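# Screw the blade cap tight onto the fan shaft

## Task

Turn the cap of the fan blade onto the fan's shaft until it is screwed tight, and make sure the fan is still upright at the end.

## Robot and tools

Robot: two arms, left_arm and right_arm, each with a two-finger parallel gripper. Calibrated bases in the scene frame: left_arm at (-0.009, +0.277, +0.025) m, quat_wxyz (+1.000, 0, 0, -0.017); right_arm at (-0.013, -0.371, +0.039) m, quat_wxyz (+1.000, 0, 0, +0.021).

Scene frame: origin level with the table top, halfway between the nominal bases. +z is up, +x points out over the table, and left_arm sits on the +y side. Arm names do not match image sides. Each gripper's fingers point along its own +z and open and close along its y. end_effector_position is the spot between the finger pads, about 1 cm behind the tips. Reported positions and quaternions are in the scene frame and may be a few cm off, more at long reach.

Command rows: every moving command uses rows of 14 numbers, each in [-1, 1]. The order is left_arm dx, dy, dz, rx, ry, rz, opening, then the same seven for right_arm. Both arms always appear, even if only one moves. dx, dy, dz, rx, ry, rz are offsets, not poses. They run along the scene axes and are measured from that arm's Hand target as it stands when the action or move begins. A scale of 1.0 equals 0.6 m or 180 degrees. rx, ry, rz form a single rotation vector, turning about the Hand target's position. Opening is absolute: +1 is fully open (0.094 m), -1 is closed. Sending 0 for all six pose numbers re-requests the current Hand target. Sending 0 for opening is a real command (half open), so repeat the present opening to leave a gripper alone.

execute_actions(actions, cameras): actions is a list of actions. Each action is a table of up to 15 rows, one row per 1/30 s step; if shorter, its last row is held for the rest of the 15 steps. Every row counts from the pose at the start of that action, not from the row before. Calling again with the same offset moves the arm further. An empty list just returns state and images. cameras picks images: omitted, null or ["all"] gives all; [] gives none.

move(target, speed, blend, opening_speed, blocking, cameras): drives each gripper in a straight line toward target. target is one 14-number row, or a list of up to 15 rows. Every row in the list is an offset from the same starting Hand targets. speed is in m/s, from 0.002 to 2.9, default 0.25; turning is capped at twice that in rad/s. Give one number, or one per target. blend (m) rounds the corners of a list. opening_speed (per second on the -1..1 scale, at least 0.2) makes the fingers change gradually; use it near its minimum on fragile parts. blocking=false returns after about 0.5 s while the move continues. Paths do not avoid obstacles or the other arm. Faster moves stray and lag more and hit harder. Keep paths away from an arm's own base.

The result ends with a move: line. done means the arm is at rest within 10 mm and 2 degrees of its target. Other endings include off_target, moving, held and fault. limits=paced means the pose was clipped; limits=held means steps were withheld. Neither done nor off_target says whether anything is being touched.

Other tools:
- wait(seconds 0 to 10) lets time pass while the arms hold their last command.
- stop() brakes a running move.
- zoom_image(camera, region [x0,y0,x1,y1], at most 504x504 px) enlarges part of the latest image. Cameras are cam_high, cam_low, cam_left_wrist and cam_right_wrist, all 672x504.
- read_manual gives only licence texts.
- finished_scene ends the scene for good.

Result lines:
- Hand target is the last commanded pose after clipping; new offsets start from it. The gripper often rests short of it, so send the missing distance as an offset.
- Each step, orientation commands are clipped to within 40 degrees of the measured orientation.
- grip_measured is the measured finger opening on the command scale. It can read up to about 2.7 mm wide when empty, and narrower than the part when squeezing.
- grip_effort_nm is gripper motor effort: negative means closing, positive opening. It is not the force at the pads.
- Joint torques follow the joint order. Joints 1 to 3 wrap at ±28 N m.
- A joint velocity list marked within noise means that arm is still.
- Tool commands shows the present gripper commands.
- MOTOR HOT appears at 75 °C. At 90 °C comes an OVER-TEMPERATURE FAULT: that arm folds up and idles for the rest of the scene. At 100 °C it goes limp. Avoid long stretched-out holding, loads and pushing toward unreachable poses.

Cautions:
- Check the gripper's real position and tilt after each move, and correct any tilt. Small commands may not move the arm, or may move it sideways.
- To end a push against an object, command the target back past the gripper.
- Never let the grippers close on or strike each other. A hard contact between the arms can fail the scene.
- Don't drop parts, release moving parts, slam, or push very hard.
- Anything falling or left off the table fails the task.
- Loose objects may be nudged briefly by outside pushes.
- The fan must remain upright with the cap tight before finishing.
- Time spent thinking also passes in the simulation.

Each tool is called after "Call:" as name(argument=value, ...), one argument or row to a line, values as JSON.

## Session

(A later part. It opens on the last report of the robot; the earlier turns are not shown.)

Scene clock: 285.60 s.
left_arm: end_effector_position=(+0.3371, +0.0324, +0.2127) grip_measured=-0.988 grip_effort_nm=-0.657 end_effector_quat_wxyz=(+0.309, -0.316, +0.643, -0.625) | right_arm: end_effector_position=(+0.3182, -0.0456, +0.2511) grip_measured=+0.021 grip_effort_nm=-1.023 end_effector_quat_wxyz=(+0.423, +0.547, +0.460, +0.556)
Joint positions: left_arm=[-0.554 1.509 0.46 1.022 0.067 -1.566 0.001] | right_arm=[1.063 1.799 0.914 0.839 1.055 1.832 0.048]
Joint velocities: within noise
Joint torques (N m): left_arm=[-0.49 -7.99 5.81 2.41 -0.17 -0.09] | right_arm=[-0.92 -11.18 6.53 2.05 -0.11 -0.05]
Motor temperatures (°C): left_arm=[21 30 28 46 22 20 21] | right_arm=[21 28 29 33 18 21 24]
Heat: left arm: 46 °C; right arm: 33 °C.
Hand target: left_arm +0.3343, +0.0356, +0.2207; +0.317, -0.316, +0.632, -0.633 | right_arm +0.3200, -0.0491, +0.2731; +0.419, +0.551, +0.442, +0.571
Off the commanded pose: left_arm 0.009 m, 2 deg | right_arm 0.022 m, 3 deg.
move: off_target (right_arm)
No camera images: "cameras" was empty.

Call:
move(
  target=[0,0,0,0,0,0,-1, 0.000,0.0,-0.0225,0,0.0,0,-0.1],
  speed=[0.06],
  cameras=["cam_left_wrist","cam_right_wrist"],
)

Call:
zoom_image(
  camera="cam_left_wrist",
  region=[380, 380, 540, 504],
)

Scene clock: 286.70 s.
left_arm: end_effector_position=(+0.3371, +0.0324, +0.2127) grip_measured=-0.988 grip_effort_nm=-0.657 end_effector_quat_wxyz=(+0.309, -0.316, +0.643, -0.625) | right_arm: end_effector_position=(+0.3183, -0.0455, +0.2553) grip_measured=+0.021 grip_effort_nm=-1.028 end_effector_quat_wxyz=(+0.419, +0.549, +0.451, +0.565)
Joint positions: left_arm=[-0.554 1.509 0.46 1.022 0.067 -1.566 0.001] | right_arm=[1.063 1.799 0.914 0.866 1.055 1.832 0.048]
Joint velocities: within noise
Joint torques (N m): left_arm=[-0.51 -7.98 5.87 2.42 -0.14 -0.07] | right_arm=[-0.76 -8.17 4.86 2.31 -0.11 -0.04]
Motor temperatures (°C): left_arm=[21 30 28 47 22 20 21] | right_arm=[21 28 29 33 18 21 24]
Heat: left arm: 47 °C; right arm: 33 °C.
Hand target: left_arm +0.3343, +0.0356, +0.2207; +0.317, -0.316, +0.632, -0.633 | right_arm +0.3200, -0.0491, +0.2596; +0.419, +0.551, +0.442, +0.571
Off the commanded pose: left_arm 0.009 m, 2 deg | right_arm 0.006 m, 1 deg.
move: done
Images, in order (width x height): cam_left_wrist 672x504, cam_right_wrist 672x504.

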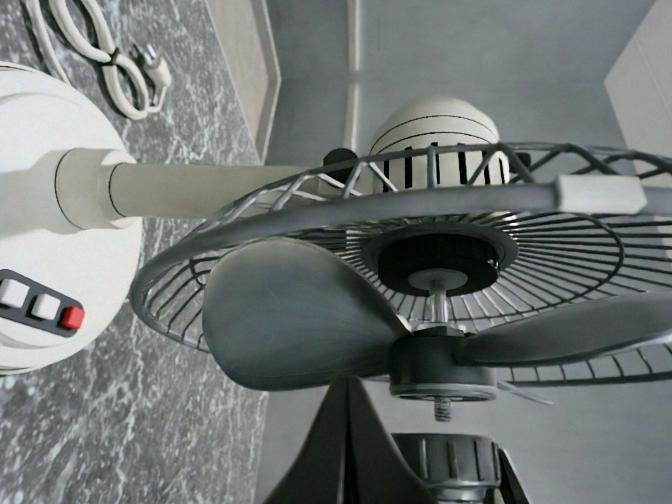

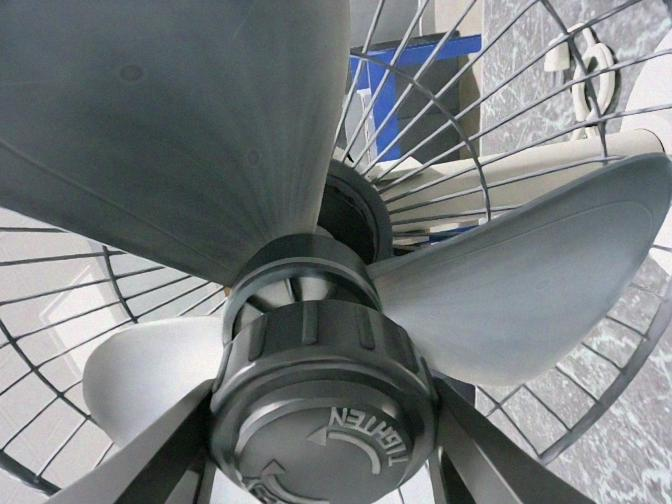

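Scaled by 3.150 from the camera's 672x504 image, which has a finer 960x720 frame.

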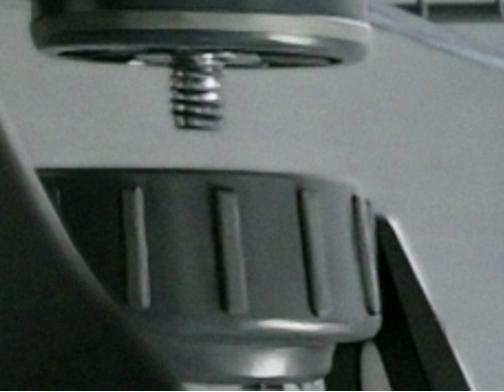

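Call:
move(
  target=[0,0,0,0,0,0,-1, 0.000,0.0,-0.007,0,0.0,0,-0.1],
  speed=[0.06],
  cameras=[],
)

Scene clock: 287.63 s.
left_arm: end_effector_position=(+0.3371, +0.0324, +0.2127) grip_measured=-0.988 grip_effort_nm=-0.662 end_effector_quat_wxyz=(+0.309, -0.316, +0.643, -0.625) | right_arm: end_effector_position=(+0.3183, -0.0454, +0.2580) grip_measured=+0.021 grip_effort_nm=-1.028 end_effector_quat_wxyz=(+0.417, +0.550, +0.445, +0.571)
Joint positions: left_arm=[-0.554 1.509 0.46 1.022 0.067 -1.566 0.001] | right_arm=[1.063 1.799 0.914 0.883 1.055 1.832 0.048]
Joint velocities: within noise
Joint torques (N m): left_arm=[-0.61 -8.1 5.68 2.42 -0.18 -0.05] | right_arm=[-0.9 -7.16 4.19 2.33 -0.12 -0.03]
Motor temperatures (°C): left_arm=[21 30 28 47 22 20 21] | right_arm=[21 28 29 33 18 21 24]
Heat: left arm: 47 °C; right arm: 33 °C.
Hand target: left_arm +0.3343, +0.0356, +0.2207; +0.317, -0.316, +0.632, -0.633 | right_arm +0.3200, -0.0491, +0.2554; +0.419, +0.551, +0.442, +0.571
Off the commanded pose: left_arm 0.009 m, 2 deg | right_arm 0.005 m, 0 deg.
move: done
No camera images: "cameras" was empty.

Call:
move(
  target=[0,0,0,0,0,0,-1, 0.010,0.0,0.0,0,0.0,0,-0.1],
  speed=[0.03],
  cameras=["cam_left_wrist","cam_right_wrist"],
)

Call:
zoom_image(
  camera="cam_left_wrist",
  region=[380, 380, 540, 504],
)

Scene clock: 288.73 s.
left_arm: end_effector_position=(+0.3371, +0.0324, +0.2127) grip_measured=-0.988 grip_effort_nm=-0.667 end_effector_quat_wxyz=(+0.309, -0.316, +0.643, -0.625) | right_arm: end_effector_position=(+0.3231, -0.0482, +0.2580) grip_measured=+0.021 grip_effort_nm=-1.023 end_effector_quat_wxyz=(+0.417, +0.550, +0.444, +0.570)
Joint positions: left_arm=[-0.554 1.509 0.46 1.022 0.067 -1.566 0.001] | right_arm=[1.047 1.799 0.914 0.883 1.041 1.832 0.048]
Joint velocities: within noise
Joint torques (N m): left_arm=[-0.42 -8.02 5.72 2.38 -0.15 -0.08] | right_arm=[-0.81 -6.6 4.96 2.29 -0.13 -0.05]
Motor temperatures (°C): left_arm=[21 30 28 47 22 20 21] | right_arm=[21 28 29 33 18 21 24]
Heat: left arm: 47 °C; right arm: 33 °C.
Hand target: left_arm +0.3343, +0.0356, +0.2207; +0.317, -0.316, +0.632, -0.633 | right_arm +0.3261, -0.0491, +0.2554; +0.419, +0.551, +0.442, +0.571
Off the commanded pose: left_arm 0.009 m, 2 deg | right_arm 0.004 m, 0 deg.
move: done
Images, in order (width x height): cam_left_wrist 672x504, cam_right_wrist 672x504.

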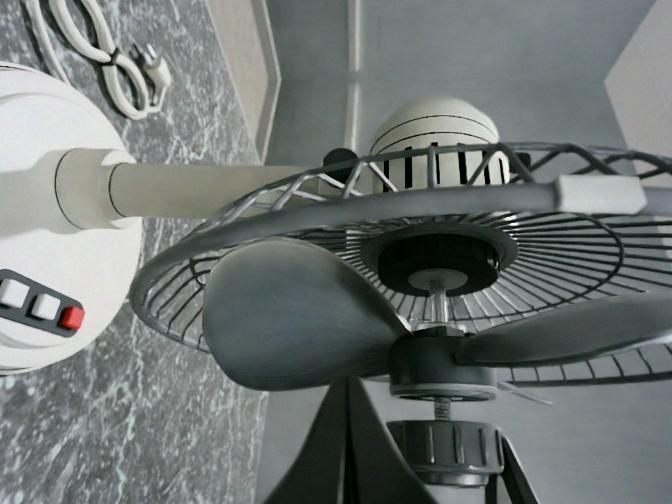

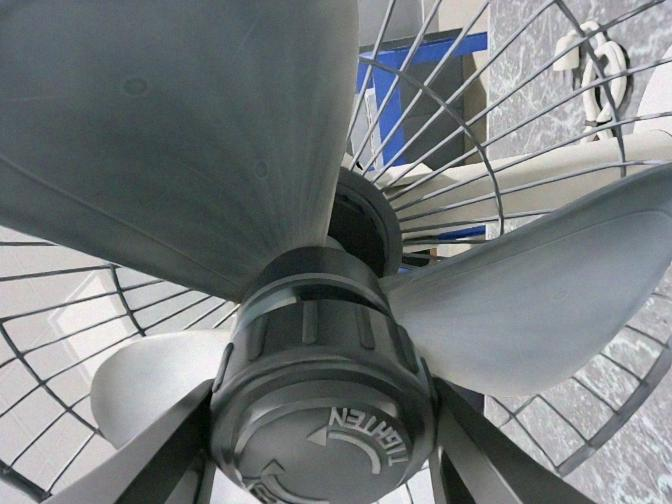

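Scaled by 3.150 from the camera's 672x504 image, which has a finer 960x720 frame.

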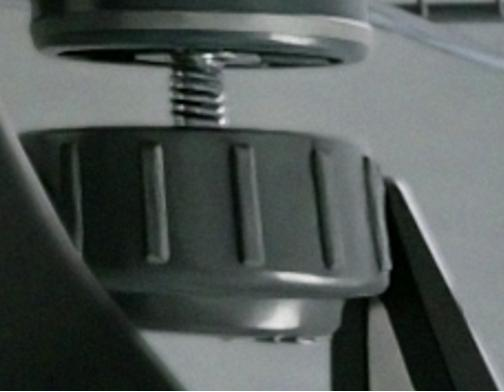

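Call:
move(
  target=[0,0,0,0,0,0,-1, 0.0,0.003,0.0,0,0.0,0.0033,-0.1],
  speed=[0.03],
  cameras=["cam_left_wrist","cam_right_wrist"],
)

Call:
zoom_image(
  camera="cam_left_wrist",
  region=[380, 380, 540, 504],
)

Call:
zoom_image(
  camera="cam_right_wrist",
  region=[180, 220, 460, 504],
)

Scene clock: 290.17 s.
left_arm: end_effector_position=(+0.3371, +0.0324, +0.2127) grip_measured=-0.988 grip_effort_nm=-0.647 end_effector_quat_wxyz=(+0.309, -0.316, +0.643, -0.625) | right_arm: end_effector_position=(+0.3230, -0.0464, +0.2580) grip_measured=+0.021 grip_effort_nm=-1.023 end_effector_quat_wxyz=(+0.414, +0.548, +0.447, +0.573)
Joint positions: left_arm=[-0.554 1.509 0.46 1.022 0.067 -1.566 0.001] | right_arm=[1.047 1.799 0.914 0.883 1.03 1.832 0.048]
Joint velocities: within noise
Joint torques (N m): left_arm=[-0.66 -7.91 5.76 2.39 -0.15 -0.08] | right_arm=[-0.88 -6.49 5.23 2.29 -0.13 -0.04]
Motor temperatures (°C): left_arm=[21 30 28 47 22 20 21] | right_arm=[21 28 29 33 18 21 24]
Heat: left arm: 47 °C; right arm: 33 °C.
Hand target: left_arm +0.3343, +0.0356, +0.2207; +0.317, -0.316, +0.632, -0.633 | right_arm +0.3260, -0.0473, +0.2554; +0.416, +0.548, +0.444, +0.573
Off the commanded pose: left_arm 0.009 m, 2 deg | right_arm 0.004 m, 0 deg.
move: done
Images, in order (width x height): cam_left_wrist 672x504, cam_right_wrist 672x504.

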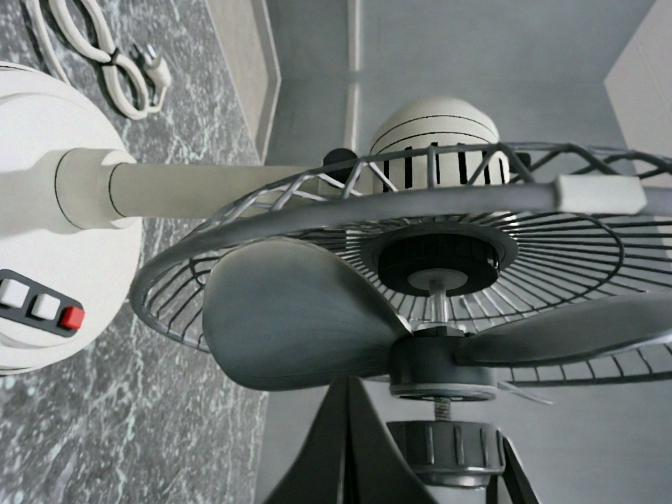

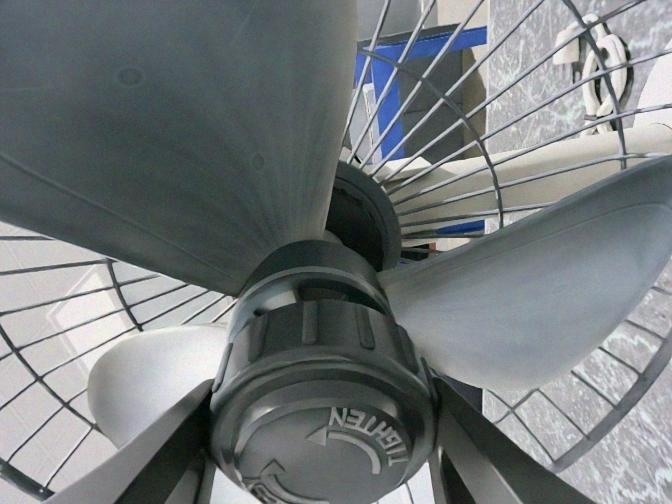

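Scaled by 3.150 from the camera's 672x504 image, which has a finer 960x720 frame.

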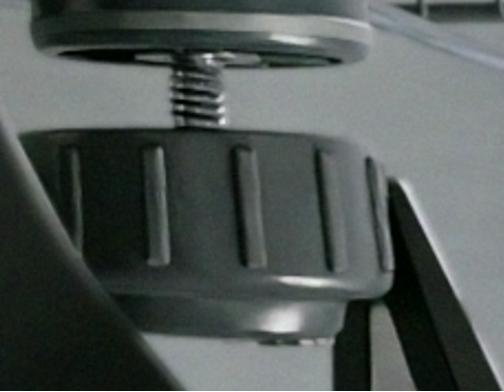

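Scaled by 1.775 from the camera's 672x504 image, which has a finer 960x720 frame.

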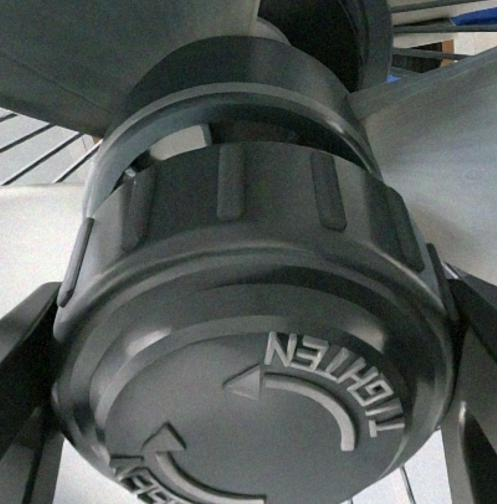

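Call:
move(
  target=[0,0,0,0,0,0,-1, 0.0,0.0,-0.006,-0.5828,-0.0247,0.0,-0.1],
  speed=[0.6],
  cameras=["cam_left_wrist","cam_right_wrist"],
)

Call:
zoom_image(
  camera="cam_left_wrist",
  region=[380, 380, 540, 504],
)

Call:
zoom_image(
  camera="cam_right_wrist",
  region=[180, 220, 460, 504],
)

Scene clock: 294.07 s.
left_arm: end_effector_position=(+0.3371, +0.0324, +0.2127) grip_measured=-0.988 grip_effort_nm=-0.657 end_effector_quat_wxyz=(+0.309, -0.316, +0.643, -0.625) | right_arm: end_effector_position=(+0.3230, -0.0464, +0.2515) grip_measured=+0.021 grip_effort_nm=-1.028 end_effector_quat_wxyz=(+0.699, -0.024, +0.714, +0.017)
Joint positions: left_arm=[-0.554 1.509 0.46 1.022 0.067 -1.566 0.001] | right_arm=[1.047 1.799 0.914 0.843 1.03 0.027 0.048]
Joint velocities: within noise
Joint torques (N m): left_arm=[-0.49 -7.88 5.81 2.39 -0.19 -0.07] | right_arm=[-0.61 -6.35 5.86 2.45 -0.03 -0.01]
Motor temperatures (°C): left_arm=[21 30 28 47 22 20 21] | right_arm=[21 29 29 33 18 21 24]
Heat: left arm: 47 °C; right arm: 33 °C.
Hand target: left_arm +0.3343, +0.0356, +0.2207; +0.317, -0.316, +0.632, -0.633 | right_arm +0.3260, -0.0473, +0.2518; +0.703, -0.015, +0.711, +0.015
Off the commanded pose: left_arm 0.009 m, 2 deg | right_arm 0.003 m, 1 deg.
move: done
Images, in order (width x height): cam_left_wrist 672x504, cam_right_wrist 672x504.

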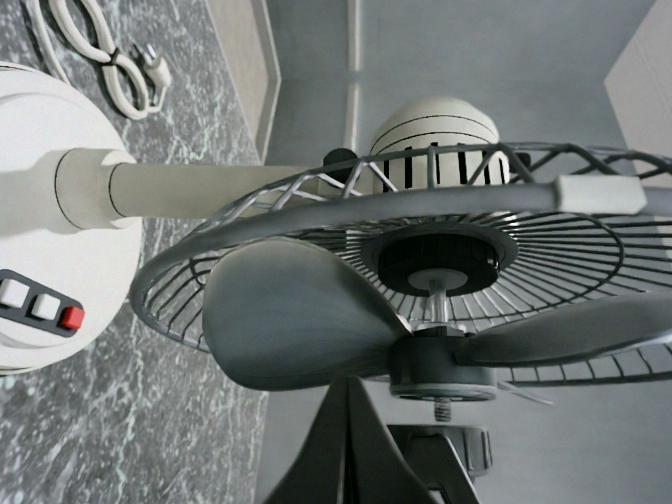

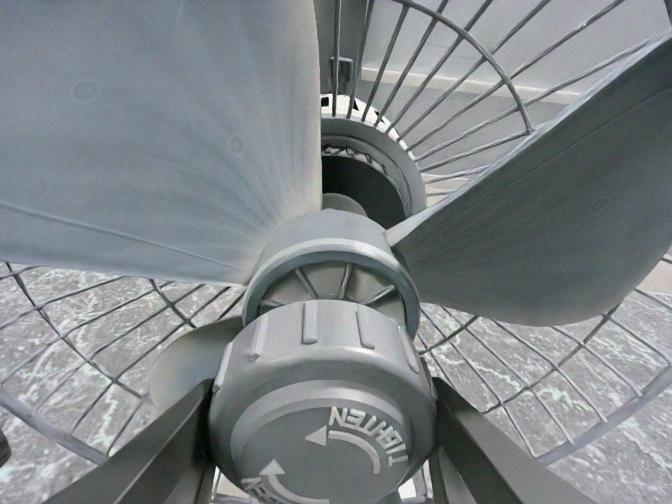

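Scaled by 3.150 from the camera's 672x504 image, which has a finer 960x720 frame.

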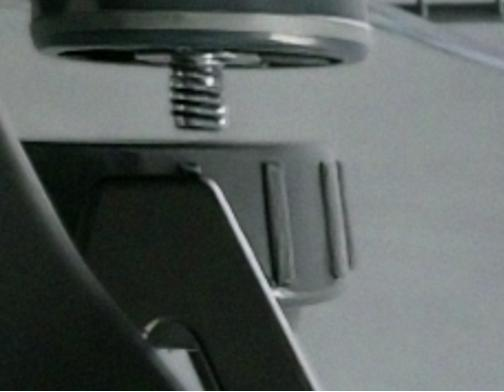

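Scaled by 1.775 from the camera's 672x504 image, which has a finer 960x720 frame.

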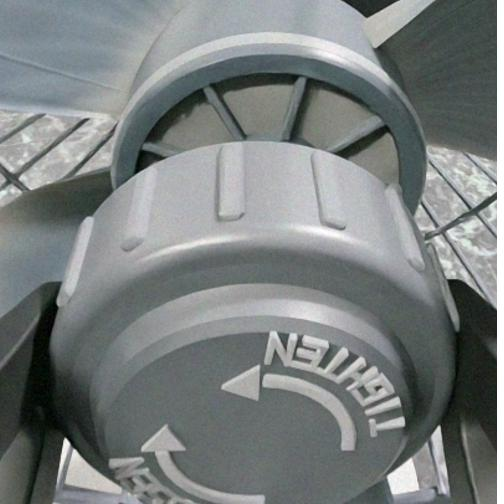

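Call:
move(
  target=[0,0,0,0,0,0,-1, 0.0,-0.0028,0.0,0.5828,0.0247,0.0,-0.1],
  speed=[0.6],
  cameras=[],
)

Scene clock: 297.13 s.
left_arm: end_effector_position=(+0.3371, +0.0325, +0.2127) grip_measured=-0.988 grip_effort_nm=-0.657 end_effector_quat_wxyz=(+0.309, -0.316, +0.643, -0.625) | right_arm: end_effector_position=(+0.3241, -0.0457, +0.2519) grip_measured=+0.021 grip_effort_nm=-1.023 end_effector_quat_wxyz=(+0.418, +0.545, +0.448, +0.573)
Joint positions: left_arm=[-0.554 1.509 0.46 1.022 0.067 -1.566 0.001] | right_arm=[1.045 1.824 0.905 0.929 1.028 1.814 0.048]
Joint velocities: within noise
Joint torques (N m): left_arm=[-0.39 -7.84 5.9 2.36 -0.18 -0.1] | right_arm=[-0.94 -8.44 4.77 2.01 -0.15 0.15]
Motor temperatures (°C): left_arm=[21 30 28 47 22 20 21] | right_arm=[21 28 29 33 18 21 24]
Heat: left arm: 47 °C; right arm: 33 °C.
Hand target: left_arm +0.3344, +0.0356, +0.2207; +0.317, -0.316, +0.632, -0.632 | right_arm +0.3261, -0.0490, +0.2519; +0.416, +0.549, +0.444, +0.573
Off the commanded pose: left_arm 0.009 m, 2 deg | right_arm 0.004 m, 1 deg.
move: done
No camera images: "cameras" was empty.

Call:
move(
  target=[
    [0,0,0,0,0,0,-1, -0.002,0.0,0.025,-0.111,-0.005,0.0,-0.1],
    [0,0,0,0,0,0,-1, -0.002,0.0,0.020,0,0,0.0,-0.1],
  ],
  speed=[0.4,0.4],
  cameras=[],
)

Scene clock: 299.23 s.
left_arm: end_effector_position=(+0.3371, +0.0325, +0.2127) grip_measured=-0.988 grip_effort_nm=-0.657 end_effector_quat_wxyz=(+0.309, -0.316, +0.643, -0.625) | right_arm: end_effector_position=(+0.3236, -0.0468, +0.2461) grip_measured=+0.021 grip_effort_nm=-1.028 end_effector_quat_wxyz=(+0.424, +0.542, +0.466, +0.556)
Joint positions: left_arm=[-0.554 1.509 0.46 1.022 0.067 -1.566 0.001] | right_arm=[1.045 1.813 0.905 0.865 1.028 1.816 0.048]
Joint velocities: within noise
Joint torques (N m): left_arm=[-0.64 -7.9 5.71 2.35 -0.16 -0.07] | right_arm=[-0.59 -10.17 6.13 2.21 -0.12 0.14]
Motor temperatures (°C): left_arm=[21 30 28 47 22 20 21] | right_arm=[21 28 29 33 18 21 24]
Heat: left arm: 47 °C; right arm: 33 °C.
Hand target: left_arm +0.3344, +0.0356, +0.2207; +0.317, -0.316, +0.632, -0.632 | right_arm +0.3249, -0.0490, +0.2639; +0.416, +0.548, +0.444, +0.573
Off the commanded pose: left_arm 0.009 m, 2 deg | right_arm 0.018 m, 3 deg.
move: off_target (right_arm)
No camera images: "cameras" was empty.

Call:
move(
  target=[0,0,0,0,0,0,-1, 0.000,0.0,0.018,0,0,0.0,-0.1],
  speed=[0.05],
  cameras=[],
)

Scene clock: 300.47 s.
left_arm: end_effector_position=(+0.3371, +0.0325, +0.2127) grip_measured=-0.988 grip_effort_nm=-0.657 end_effector_quat_wxyz=(+0.309, -0.316, +0.643, -0.625) | right_arm: end_effector_position=(+0.3227, -0.0485, +0.2482) grip_measured=+0.021 grip_effort_nm=-1.028 end_effector_quat_wxyz=(+0.426, +0.541, +0.471, +0.551)
Joint positions: left_arm=[-0.554 1.509 0.46 1.022 0.067 -1.566 0.001] | right_arm=[1.045 1.795 0.905 0.832 1.028 1.817 0.048]
Joint velocities: within noise
Joint torques (N m): left_arm=[-0.5 -8.01 5.7 2.38 -0.16 -0.07] | right_arm=[-0.79 -10.81 7.5 2.05 -0.09 0.11]
Motor temperatures (°C): left_arm=[21 31 28 47 22 20 21] | right_arm=[21 29 29 33 18 21 24]
Heat: left arm: 47 °C; right arm: 33 °C.
Hand target: left_arm +0.3344, +0.0356, +0.2207; +0.317, -0.316, +0.632, -0.632 | right_arm +0.3249, -0.0490, +0.2747; +0.416, +0.549, +0.444, +0.573
Off the commanded pose: left_arm 0.009 m, 2 deg | right_arm 0.027 m, 4 deg.
move: off_target (right_arm)
No camera images: "cameras" was empty.

Call:
move(
  target=[0,0,0,0,0,0,-1, 0.000,0.0,0.0055,0,0,0.0,-0.1],
  speed=[0.05],
  cameras=[],
)

Scene clock: 301.50 s.
left_arm: end_effector_position=(+0.3371, +0.0325, +0.2127) grip_measured=-0.988 grip_effort_nm=-0.662 end_effector_quat_wxyz=(+0.309, -0.316, +0.643, -0.625) | right_arm: end_effector_position=(+0.3223, -0.0492, +0.2493) grip_measured=+0.021 grip_effort_nm=-1.023 end_effector_quat_wxyz=(+0.427, +0.541, +0.473, +0.549)
Joint positions: left_arm=[-0.554 1.509 0.46 1.022 0.067 -1.566 0.001] | right_arm=[1.045 1.787 0.905 0.819 1.028 1.817 0.048]
Joint velocities: within noise
Joint torques (N m): left_arm=[-0.55 -7.84 5.7 2.35 -0.17 -0.09] | right_arm=[-0.55 -10.92 8.08 2.07 -0.07 0.09]
Motor temperatures (°C): left_arm=[21 31 28 47 22 20 21] | right_arm=[21 29 29 33 18 21 24]
Heat: left arm: 47 °C; right arm: 33 °C.
Hand target: left_arm +0.3344, +0.0356, +0.2207; +0.317, -0.316, +0.632, -0.632 | right_arm +0.3249, -0.0490, +0.2780; +0.416, +0.549, +0.444, +0.573
Off the commanded pose: left_arm 0.009 m, 2 deg | right_arm 0.029 m, 5 deg.
move: off_target (right_arm)
No camera images: "cameras" was empty.

Call:
move(
  target=[0,0,0,0,0,0,-1, 0.000,0.0,-0.0342,0,0,0.0,-0.1],
  speed=[0.06],
  cameras=["cam_left_wrist","cam_right_wrist"],
)

Call:
zoom_image(
  camera="cam_left_wrist",
  region=[380, 380, 540, 504],
)

Call:
zoom_image(
  camera="cam_right_wrist",
  region=[180, 220, 460, 504],
)

Scene clock: 302.70 s.
left_arm: end_effector_position=(+0.3371, +0.0325, +0.2127) grip_measured=-0.988 grip_effort_nm=-0.662 end_effector_quat_wxyz=(+0.309, -0.316, +0.643, -0.625) | right_arm: end_effector_position=(+0.3224, -0.0490, +0.2580) grip_measured=+0.021 grip_effort_nm=-1.028 end_effector_quat_wxyz=(+0.419, +0.545, +0.453, +0.568)
Joint positions: left_arm=[-0.554 1.509 0.46 1.022 0.067 -1.566 0.001] | right_arm=[1.045 1.787 0.905 0.873 1.028 1.82 0.048]
Joint velocities: within noise
Joint torques (N m): left_arm=[-0.42 -7.91 5.81 2.38 -0.12 -0.04] | right_arm=[-0.73 -6.43 5.52 2.37 -0.11 0.12]
Motor temperatures (°C): left_arm=[21 31 28 48 22 20 21] | right_arm=[21 29 29 33 18 21 24]
Heat: left arm: 48 °C; right arm: 33 °C.
Hand target: left_arm +0.3344, +0.0356, +0.2207; +0.317, -0.316, +0.632, -0.632 | right_arm +0.3249, -0.0490, +0.2575; +0.416, +0.548, +0.444, +0.573
Off the commanded pose: left_arm 0.009 m, 2 deg | right_arm 0.003 m, 1 deg.
move: done
Images, in order (width x height): cam_left_wrist 672x504, cam_right_wrist 672x504.

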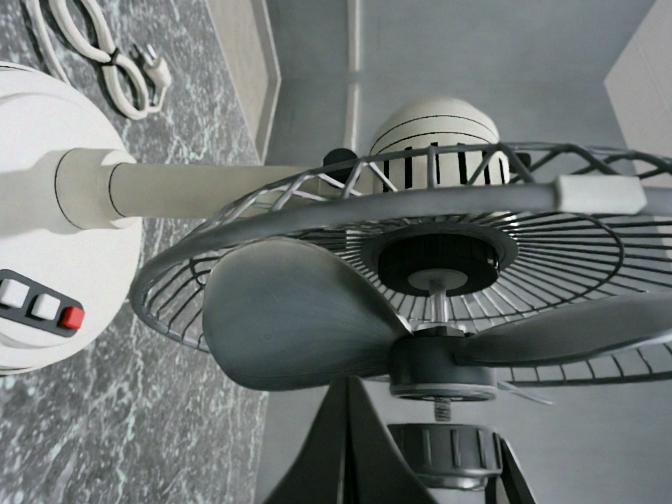

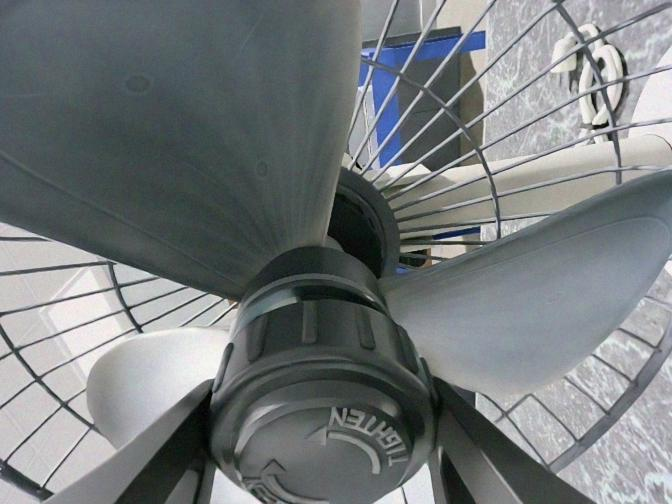

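Scaled by 3.150 from the camera's 672x504 image, which has a finer 960x720 frame.

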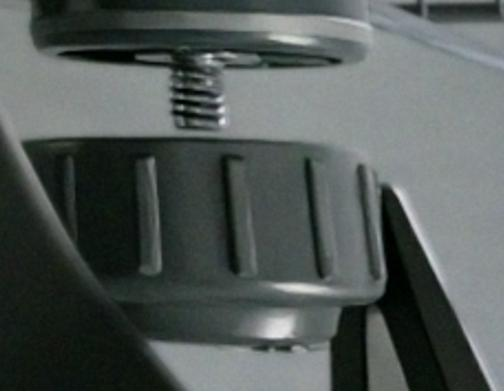

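Scaled by 1.775 from the camera's 672x504 image, which has a finer 960x720 frame.

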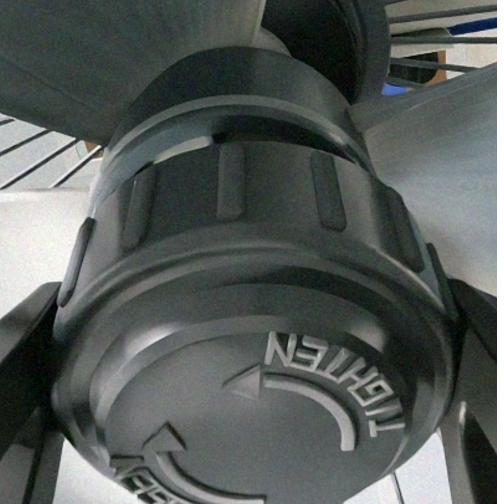

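Call:
move(
  target=[0,0,0,0,0,0,-1, 0.000,0.0013,-0.0052,0,0,0.0015,-0.1],
  speed=[0.03],
  cameras=[],
)

Scene clock: 303.70 s.
left_arm: end_effector_position=(+0.3371, +0.0325, +0.2127) grip_measured=-0.988 grip_effort_nm=-0.662 end_effector_quat_wxyz=(+0.309, -0.316, +0.643, -0.625) | right_arm: end_effector_position=(+0.3229, -0.0476, +0.2562) grip_measured=+0.021 grip_effort_nm=-1.028 end_effector_quat_wxyz=(+0.417, +0.544, +0.453, +0.569)
Joint positions: left_arm=[-0.554 1.509 0.46 1.022 0.067 -1.566 0.001] | right_arm=[1.045 1.797 0.905 0.886 1.026 1.82 0.048]
Joint velocities: within noise
Joint torques (N m): left_arm=[-0.58 -7.83 5.75 2.4 -0.17 -0.07] | right_arm=[-0.79 -6.52 5.04 2.34 -0.18 0.1]
Motor temperatures (°C): left_arm=[21 31 28 48 22 20 21] | right_arm=[21 29 29 33 18 21 24]
Heat: left arm: 48 °C; right arm: 33 °C.
Hand target: left_arm +0.3344, +0.0356, +0.2207; +0.317, -0.316, +0.632, -0.632 | right_arm +0.3249, -0.0482, +0.2544; +0.415, +0.547, +0.446, +0.574
Off the commanded pose: left_arm 0.009 m, 2 deg | right_arm 0.003 m, 1 deg.
move: done
No camera images: "cameras" was empty.

Call:
move(
  target=[0,0,0,0,0,0,-1, 0.000,0.0,0.02,0,-0.0068,0.0,-0.1],
  speed=[0.03],
  cameras=[],
)

Scene clock: 304.83 s.
left_arm: end_effector_position=(+0.3371, +0.0325, +0.2127) grip_measured=-0.988 grip_effort_nm=-0.662 end_effector_quat_wxyz=(+0.309, -0.316, +0.643, -0.625) | right_arm: end_effector_position=(+0.3228, -0.0476, +0.2594) grip_measured=+0.021 grip_effort_nm=-1.018 end_effector_quat_wxyz=(+0.420, +0.541, +0.452, +0.572)
Joint positions: left_arm=[-0.554 1.509 0.46 1.022 0.067 -1.566 0.001] | right_arm=[1.045 1.797 0.905 0.906 1.025 1.8 0.048]
Joint velocities: within noise
Joint torques (N m): left_arm=[-0.5 -7.97 5.72 2.38 -0.17 -0.07] | right_arm=[-0.65 -7.82 5.68 2.35 -0.14 -0.08]
Motor temperatures (°C): left_arm=[21 31 28 48 22 20 21] | right_arm=[21 29 29 34 18 21 24]
Heat: left arm: 48 °C; right arm: 34 °C.
Hand target: left_arm +0.3344, +0.0356, +0.2207; +0.317, -0.316, +0.632, -0.632 | right_arm +0.3249, -0.0482, +0.2664; +0.419, +0.541, +0.441, +0.580
Off the commanded pose: left_arm 0.009 m, 2 deg | right_arm 0.007 m, 2 deg.
move: done
No camera images: "cameras" was empty.

Call:
move(
  target=[
    [0,0.015,0.0242,0,0,0,-1, 0,0,0,0,0,0,-0.1],
    [0.06,-0.03,0.0242,0,0,0,-1, 0,0,0,0,0,0,-0.1],
  ],
  speed=[0.1,0.1],
  cameras=["cam_left_wrist","cam_right_wrist"],
)

Scene clock: 306.70 s.
left_arm: end_effector_position=(+0.3659, +0.0228, +0.2270) grip_measured=-0.988 grip_effort_nm=-0.657 end_effector_quat_wxyz=(+0.316, -0.319, +0.638, -0.626) | right_arm: end_effector_position=(+0.3228, -0.0475, +0.2596) grip_measured=+0.021 grip_effort_nm=-1.028 end_effector_quat_wxyz=(+0.420, +0.541, +0.451, +0.572)
Joint positions: left_arm=[-0.535 1.577 0.591 0.969 0.072 -1.566 0.001] | right_arm=[1.045 1.797 0.905 0.907 1.025 1.799 0.048]
Joint velocities: within noise
Joint torques (N m): left_arm=[-0.66 -6.08 10.4 2.15 -0.05 -0.07] | right_arm=[-0.65 -7.73 5.68 2.33 -0.15 -0.06]
Motor temperatures (°C): left_arm=[21 30 28 48 22 20 21] | right_arm=[21 29 29 34 18 21 24]
Heat: left arm: 48 °C; right arm: 34 °C.
Hand target: left_arm +0.3703, +0.0176, +0.2353; +0.317, -0.316, +0.632, -0.633 | right_arm +0.3249, -0.0482, +0.2664; +0.419, +0.541, +0.441, +0.580
Off the commanded pose: left_arm 0.011 m, 1 deg | right_arm 0.007 m, 2 deg.
move: off_target (left_arm)
Images, in order (width x height): cam_left_wrist 672x504, cam_right_wrist 672x504.

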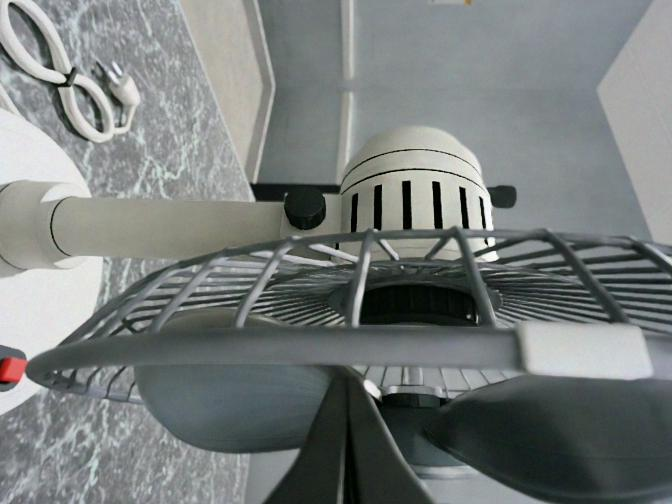

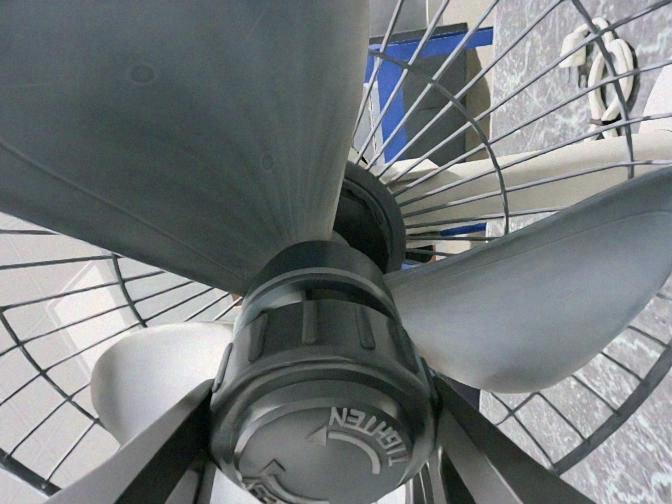

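Call:
zoom_image(
  camera="cam_left_wrist",
  region=[340, 380, 520, 504],
)

Scaled by 2.800 from the camera's 672x504 image, which has a finer 960x720 frame.

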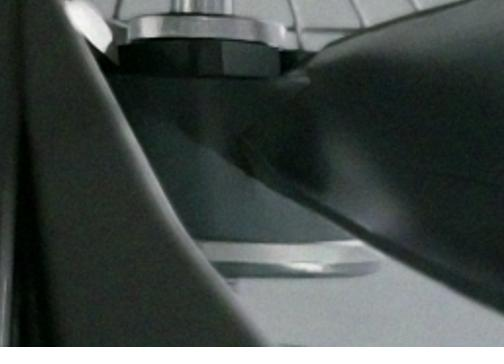

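Call:
move(
  target=[0,-0.015,-0.0242,0,0,0,-1, 0,0,0,0,0,0,-0.1],
  speed=[0.06],
  cameras=["cam_left_wrist","cam_right_wrist"],
)

Call:
zoom_image(
  camera="cam_left_wrist",
  region=[340, 380, 520, 504],
)

Scene clock: 308.07 s.
left_arm: end_effector_position=(+0.3650, +0.0115, +0.2088) grip_measured=-0.988 grip_effort_nm=-0.662 end_effector_quat_wxyz=(+0.307, -0.318, +0.647, -0.621) | right_arm: end_effector_position=(+0.3228, -0.0475, +0.2596) grip_measured=+0.021 grip_effort_nm=-1.028 end_effector_quat_wxyz=(+0.420, +0.541, +0.451, +0.572)
Joint positions: left_arm=[-0.56 1.644 0.591 1.014 0.061 -1.566 0.001] | right_arm=[1.045 1.797 0.905 0.907 1.025 1.799 0.048]
Joint velocities: within noise
Joint torques (N m): left_arm=[-0.65 -6.17 9.52 2.45 -0.19 -0.07] | right_arm=[-0.62 -7.64 5.79 2.35 -0.12 -0.06]
Motor temperatures (°C): left_arm=[21 30 28 48 22 20 21] | right_arm=[21 29 29 34 18 21 24]
Heat: left arm: 48 °C; right arm: 34 °C.
Hand target: left_arm +0.3704, +0.0086, +0.2207; +0.317, -0.316, +0.632, -0.632 | right_arm +0.3249, -0.0482, +0.2664; +0.419, +0.541, +0.441, +0.580
Off the commanded pose: left_arm 0.013 m, 2 deg | right_arm 0.007 m, 2 deg.
move: off_target (left_arm)
Images, in order (width x height): cam_left_wrist 672x504, cam_right_wrist 672x504.

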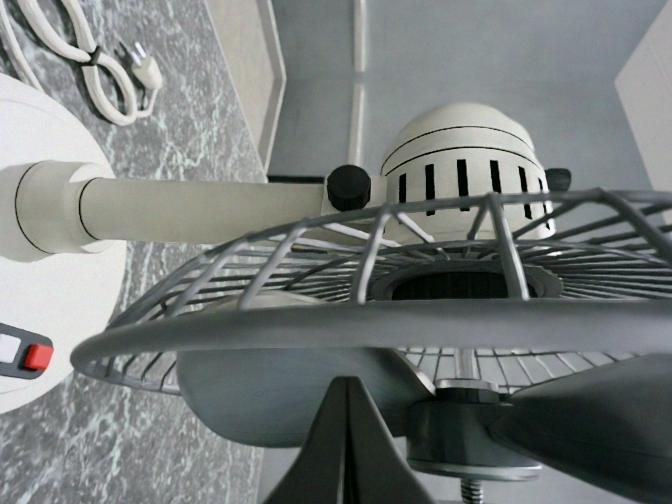

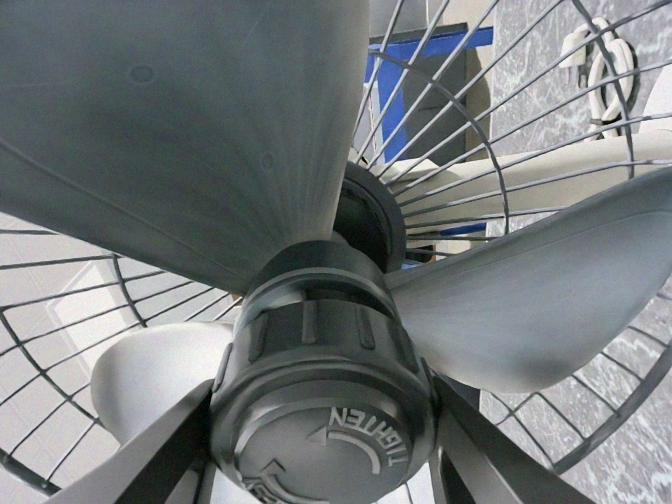

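Scaled by 2.800 from the camera's 672x504 image, which has a finer 960x720 frame.

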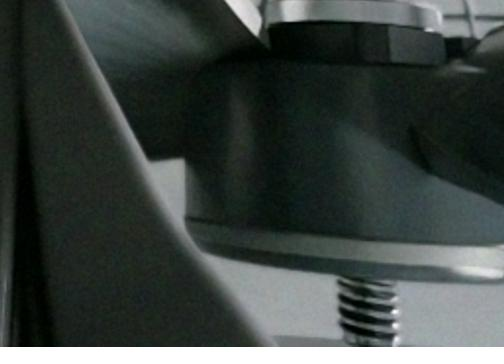

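Call:
zoom_image(
  camera="cam_left_wrist",
  region=[400, 440, 560, 504],
)

Scaled by 3.150 from the camera's 672x504 image, which has a finer 960x720 frame.

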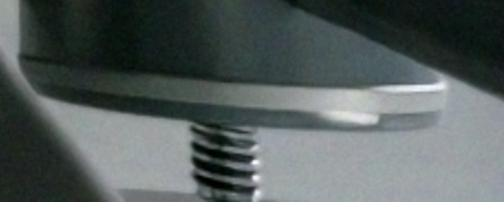

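Call:
move(
  target=[0,0,0,0,0,0,-1, 0.01,-0.001,0,-0.2774,-0.0166,0.0,-0.1],
  speed=[0.4],
  cameras=["cam_left_wrist","cam_right_wrist"],
)

Call:
zoom_image(
  camera="cam_left_wrist",
  region=[400, 440, 560, 504],
)

Call:
zoom_image(
  camera="cam_right_wrist",
  region=[180, 220, 460, 504],
)

Scene clock: 310.63 s.
left_arm: end_effector_position=(+0.3651, +0.0116, +0.2091) grip_measured=-0.988 grip_effort_nm=-0.647 end_effector_quat_wxyz=(+0.307, -0.318, +0.647, -0.622) | right_arm: end_effector_position=(+0.3260, -0.0467, +0.2580) grip_measured=+0.021 grip_effort_nm=-1.023 end_effector_quat_wxyz=(+0.618, +0.296, +0.641, +0.345)
Joint positions: left_arm=[-0.56 1.644 0.591 1.015 0.061 -1.566 0.001] | right_arm=[1.035 1.797 0.905 0.897 0.999 0.937 0.048]
Joint velocities: within noise
Joint torques (N m): left_arm=[-0.68 -6.15 9.42 2.45 -0.16 -0.06] | right_arm=[-1.63 -8.58 5.85 2.17 -0.31 -0.05]
Motor temperatures (°C): left_arm=[21 30 29 47 22 20 21] | right_arm=[21 28 29 34 18 21 24]
Heat: left arm: 47 °C; right arm: 34 °C.
Hand target: left_arm +0.3704, +0.0086, +0.2208; +0.317, -0.316, +0.632, -0.633 | right_arm +0.3309, -0.0488, +0.2664; +0.620, +0.299, +0.634, +0.353
Off the commanded pose: left_arm 0.013 m, 2 deg | right_arm 0.010 m, 1 deg.
move: off_target (left_arm)
Images, in order (width x height): cam_left_wrist 672x504, cam_right_wrist 672x504.

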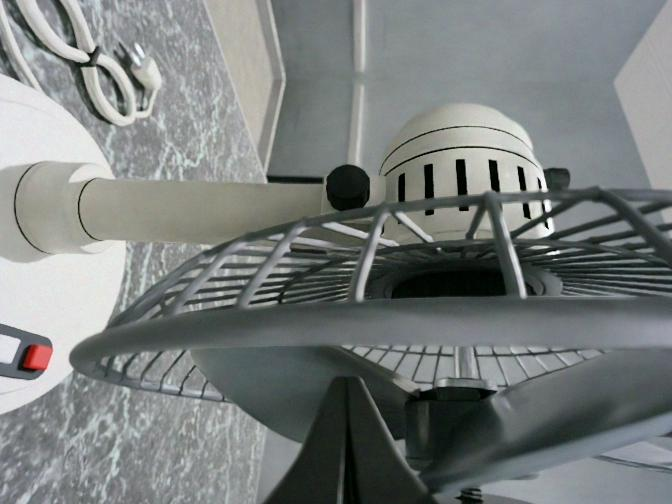

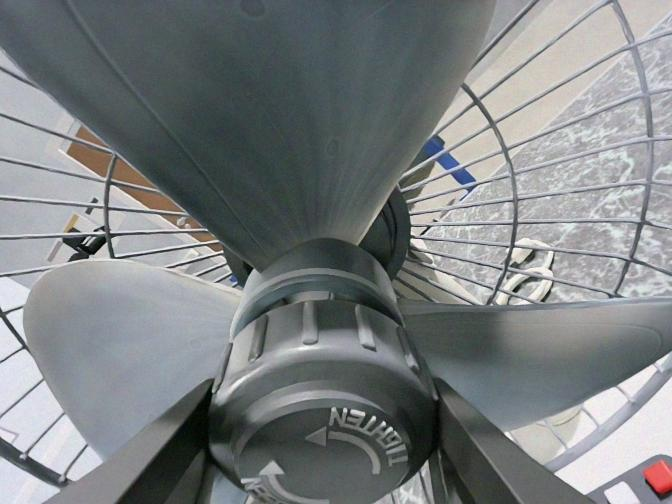

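Scaled by 3.150 from the camera's 672x504 image, which has a finer 960x720 frame.

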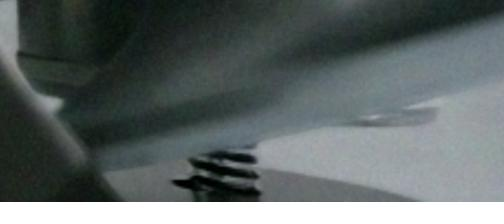

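Scaled by 1.775 from the camera's 672x504 image, which has a finer 960x720 frame.

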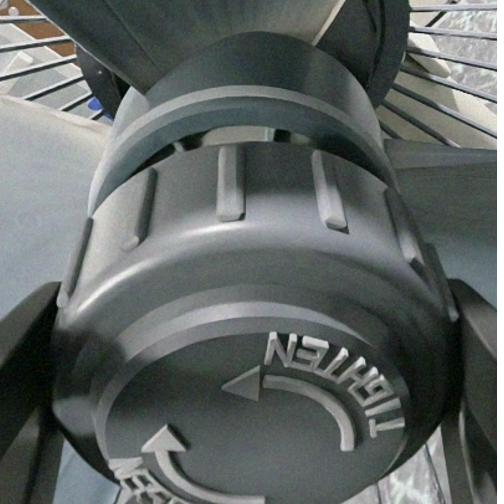

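Call:
zoom_image(
  camera="cam_left_wrist",
  region=[420, 464, 540, 504],
)

Scaled by 4.200 from the camera's 672x504 image, which has a finer 960x720 frame.

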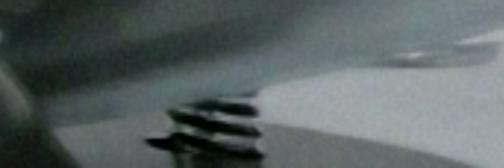

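Call:
move(
  target=[
    [0,0,0,0,0,0,-1, 0.003,-0.001,0.003,0,-0.002,0.0,-0.1],
  ],
  speed=[0.03],
  cameras=[],
)

Call:
move(
  target=[0,0,0,0,0,0,-1, 0.003,0,0,-0.544,-0.0326,0.0,-0.1],
  speed=[0.4],
  cameras=["cam_left_wrist","cam_right_wrist"],
)

Call:
zoom_image(
  camera="cam_left_wrist",
  region=[400, 440, 560, 504],
)

Scene clock: 311.83 s.
left_arm: end_effector_position=(+0.3652, +0.0117, +0.2091) grip_measured=-0.988 grip_effort_nm=-0.657 end_effector_quat_wxyz=(+0.308, -0.318, +0.647, -0.622) | right_arm: end_effector_position=(+0.3274, -0.0468, +0.2591) grip_measured=+0.021 grip_effort_nm=-1.023 end_effector_quat_wxyz=(+0.619, +0.293, +0.641, +0.346)
Joint positions: left_arm=[-0.56 1.644 0.591 1.015 0.06 -1.566 0.001] | right_arm=[1.03 1.797 0.905 0.904 0.99 0.928 0.048]
Joint velocities: within noise
Joint torques (N m): left_arm=[-0.59 -6.12 9.37 2.49 -0.17 -0.05] | right_arm=[-1.58 -8.21 5.98 2.27 -0.3 -0.03]
Motor temperatures (°C): left_arm=[21 30 29 47 22 20 21] | right_arm=[21 28 29 34 18 21 24]
Heat: left arm: 47 °C; right arm: 34 °C.
Hand target: left_arm +0.3704, +0.0087, +0.2208; +0.317, -0.316, +0.632, -0.632 | right_arm +0.3327, -0.0494, +0.2682; +0.622, +0.298, +0.632, +0.354
Off the commanded pose: left_arm 0.013 m, 2 deg | right_arm 0.011 m, 2 deg.
move: off_target (left_arm, right_arm)
No camera images: "cameras" was empty.

Scene clock: 314.87 s.
left_arm: end_effector_position=(+0.3652, +0.0117, +0.2091) grip_measured=-0.988 grip_effort_nm=-0.657 end_effector_quat_wxyz=(+0.308, -0.318, +0.647, -0.622) | right_arm: end_effector_position=(+0.3283, -0.0476, +0.2588) grip_measured=+0.021 grip_effort_nm=-1.028 end_effector_quat_wxyz=(+0.663, -0.286, +0.653, -0.228)
Joint positions: left_arm=[-0.56 1.644 0.591 1.015 0.06 -1.566 0.001] | right_arm=[1.026 1.779 0.915 0.833 0.985 -0.719 0.048]
Joint velocities: within noise
Joint torques (N m): left_arm=[-0.58 -6.11 9.35 2.48 -0.14 -0.04] | right_arm=[-1.85 -9.39 7.27 1.65 -0.29 0.03]
Motor temperatures (°C): left_arm=[21 30 30 47 22 20 21] | right_arm=[21 29 29 33 18 21 24]
Heat: left arm: 47 °C; right arm: 33 °C.
Hand target: left_arm +0.3704, +0.0086, +0.2208; +0.317, -0.316, +0.632, -0.633 | right_arm +0.3344, -0.0494, +0.2680; +0.660, -0.290, +0.653, -0.231
Off the commanded pose: left_arm 0.013 m, 2 deg | right_arm 0.011 m, 1 deg.
move: off_target (left_arm, right_arm)
Images, in order (width x height): cam_left_wrist 672x504, cam_right_wrist 672x504.

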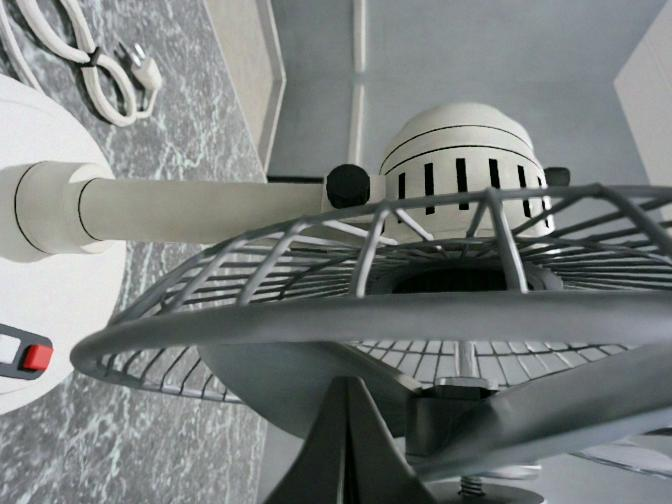

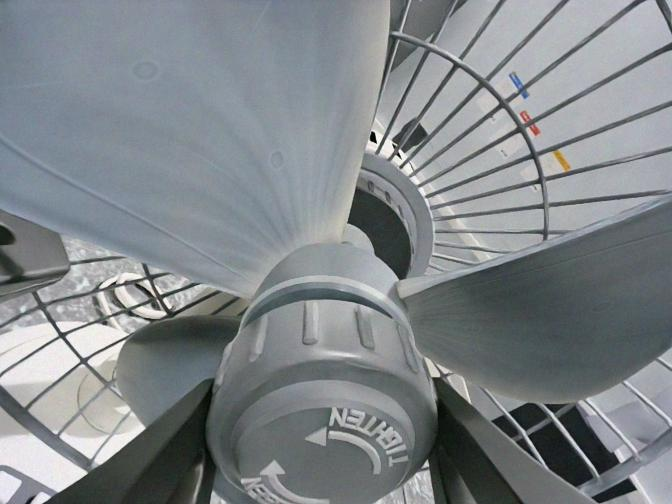

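Scaled by 3.150 from the camera's 672x504 image, which has a finer 960x720 frame.

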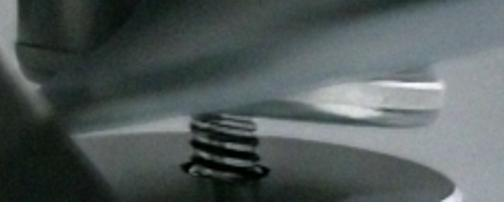

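Call:
move(
  target=[
    [-0.06,0.045,0,0,0,0,-1, 0,0,0,0,0,0,-0.1],
    [-0.06,0.045,0,0,0,0,-1, 0,0,0,0.832,0.048,0,-0.1],
  ],
  speed=[0.12,0.6],
  cameras=["cam_left_wrist","cam_right_wrist"],
)

Call:
zoom_image(
  camera="cam_left_wrist",
  region=[380, 340, 540, 464],
)

Scene clock: 319.17 s.
left_arm: end_effector_position=(+0.3362, +0.0313, +0.2123) grip_measured=-0.988 grip_effort_nm=-0.667 end_effector_quat_wxyz=(+0.309, -0.316, +0.644, -0.625) | right_arm: end_effector_position=(+0.3329, -0.0478, +0.2633) grip_measured=+0.021 grip_effort_nm=-1.028 end_effector_quat_wxyz=(+0.412, +0.541, +0.440, +0.587)
Joint positions: left_arm=[-0.56 1.508 0.459 1.021 0.06 -1.566 0.001] | right_arm=[1.018 1.814 0.915 0.951 0.988 1.803 0.048]
Joint velocities: within noise
Joint torques (N m): left_arm=[-0.06 -7.76 5.93 2.41 -0.11 -0.03] | right_arm=[-0.21 -8.01 6.6 1.9 0.1 0.12]
Motor temperatures (°C): left_arm=[21 30 30 47 22 20 21] | right_arm=[21 29 29 33 18 21 25]
Heat: left arm: 47 °C; right arm: 33 °C.
Hand target: left_arm +0.3344, +0.0357, +0.2206; +0.317, -0.316, +0.632, -0.632 | right_arm +0.3345, -0.0495, +0.2681; +0.414, +0.549, +0.428, +0.586
Off the commanded pose: left_arm 0.010 m, 2 deg | right_arm 0.005 m, 2 deg.
move: done
Images, in order (width x height): cam_left_wrist 672x504, cam_right_wrist 672x504.

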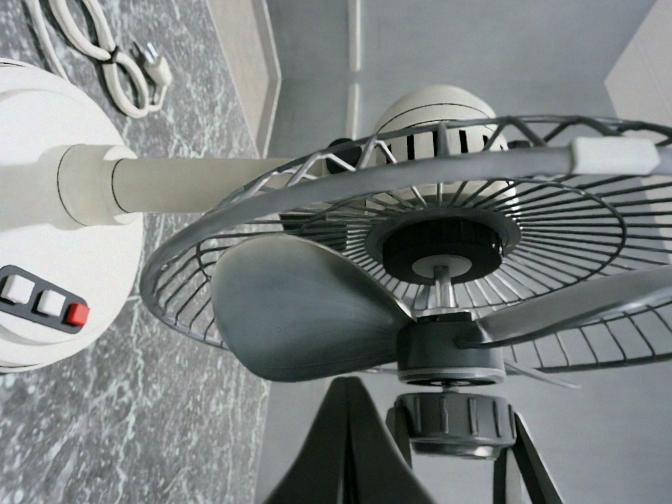

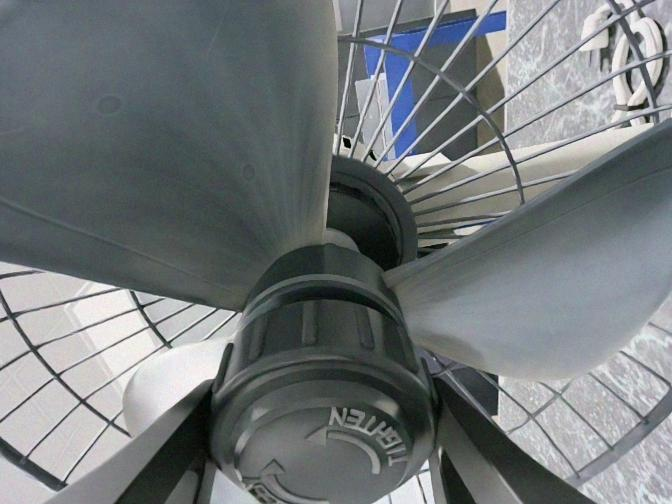

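Scaled by 3.150 from the camera's 672x504 image, which has a finer 960x720 frame.

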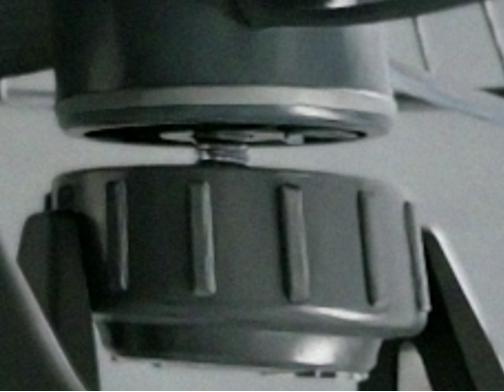

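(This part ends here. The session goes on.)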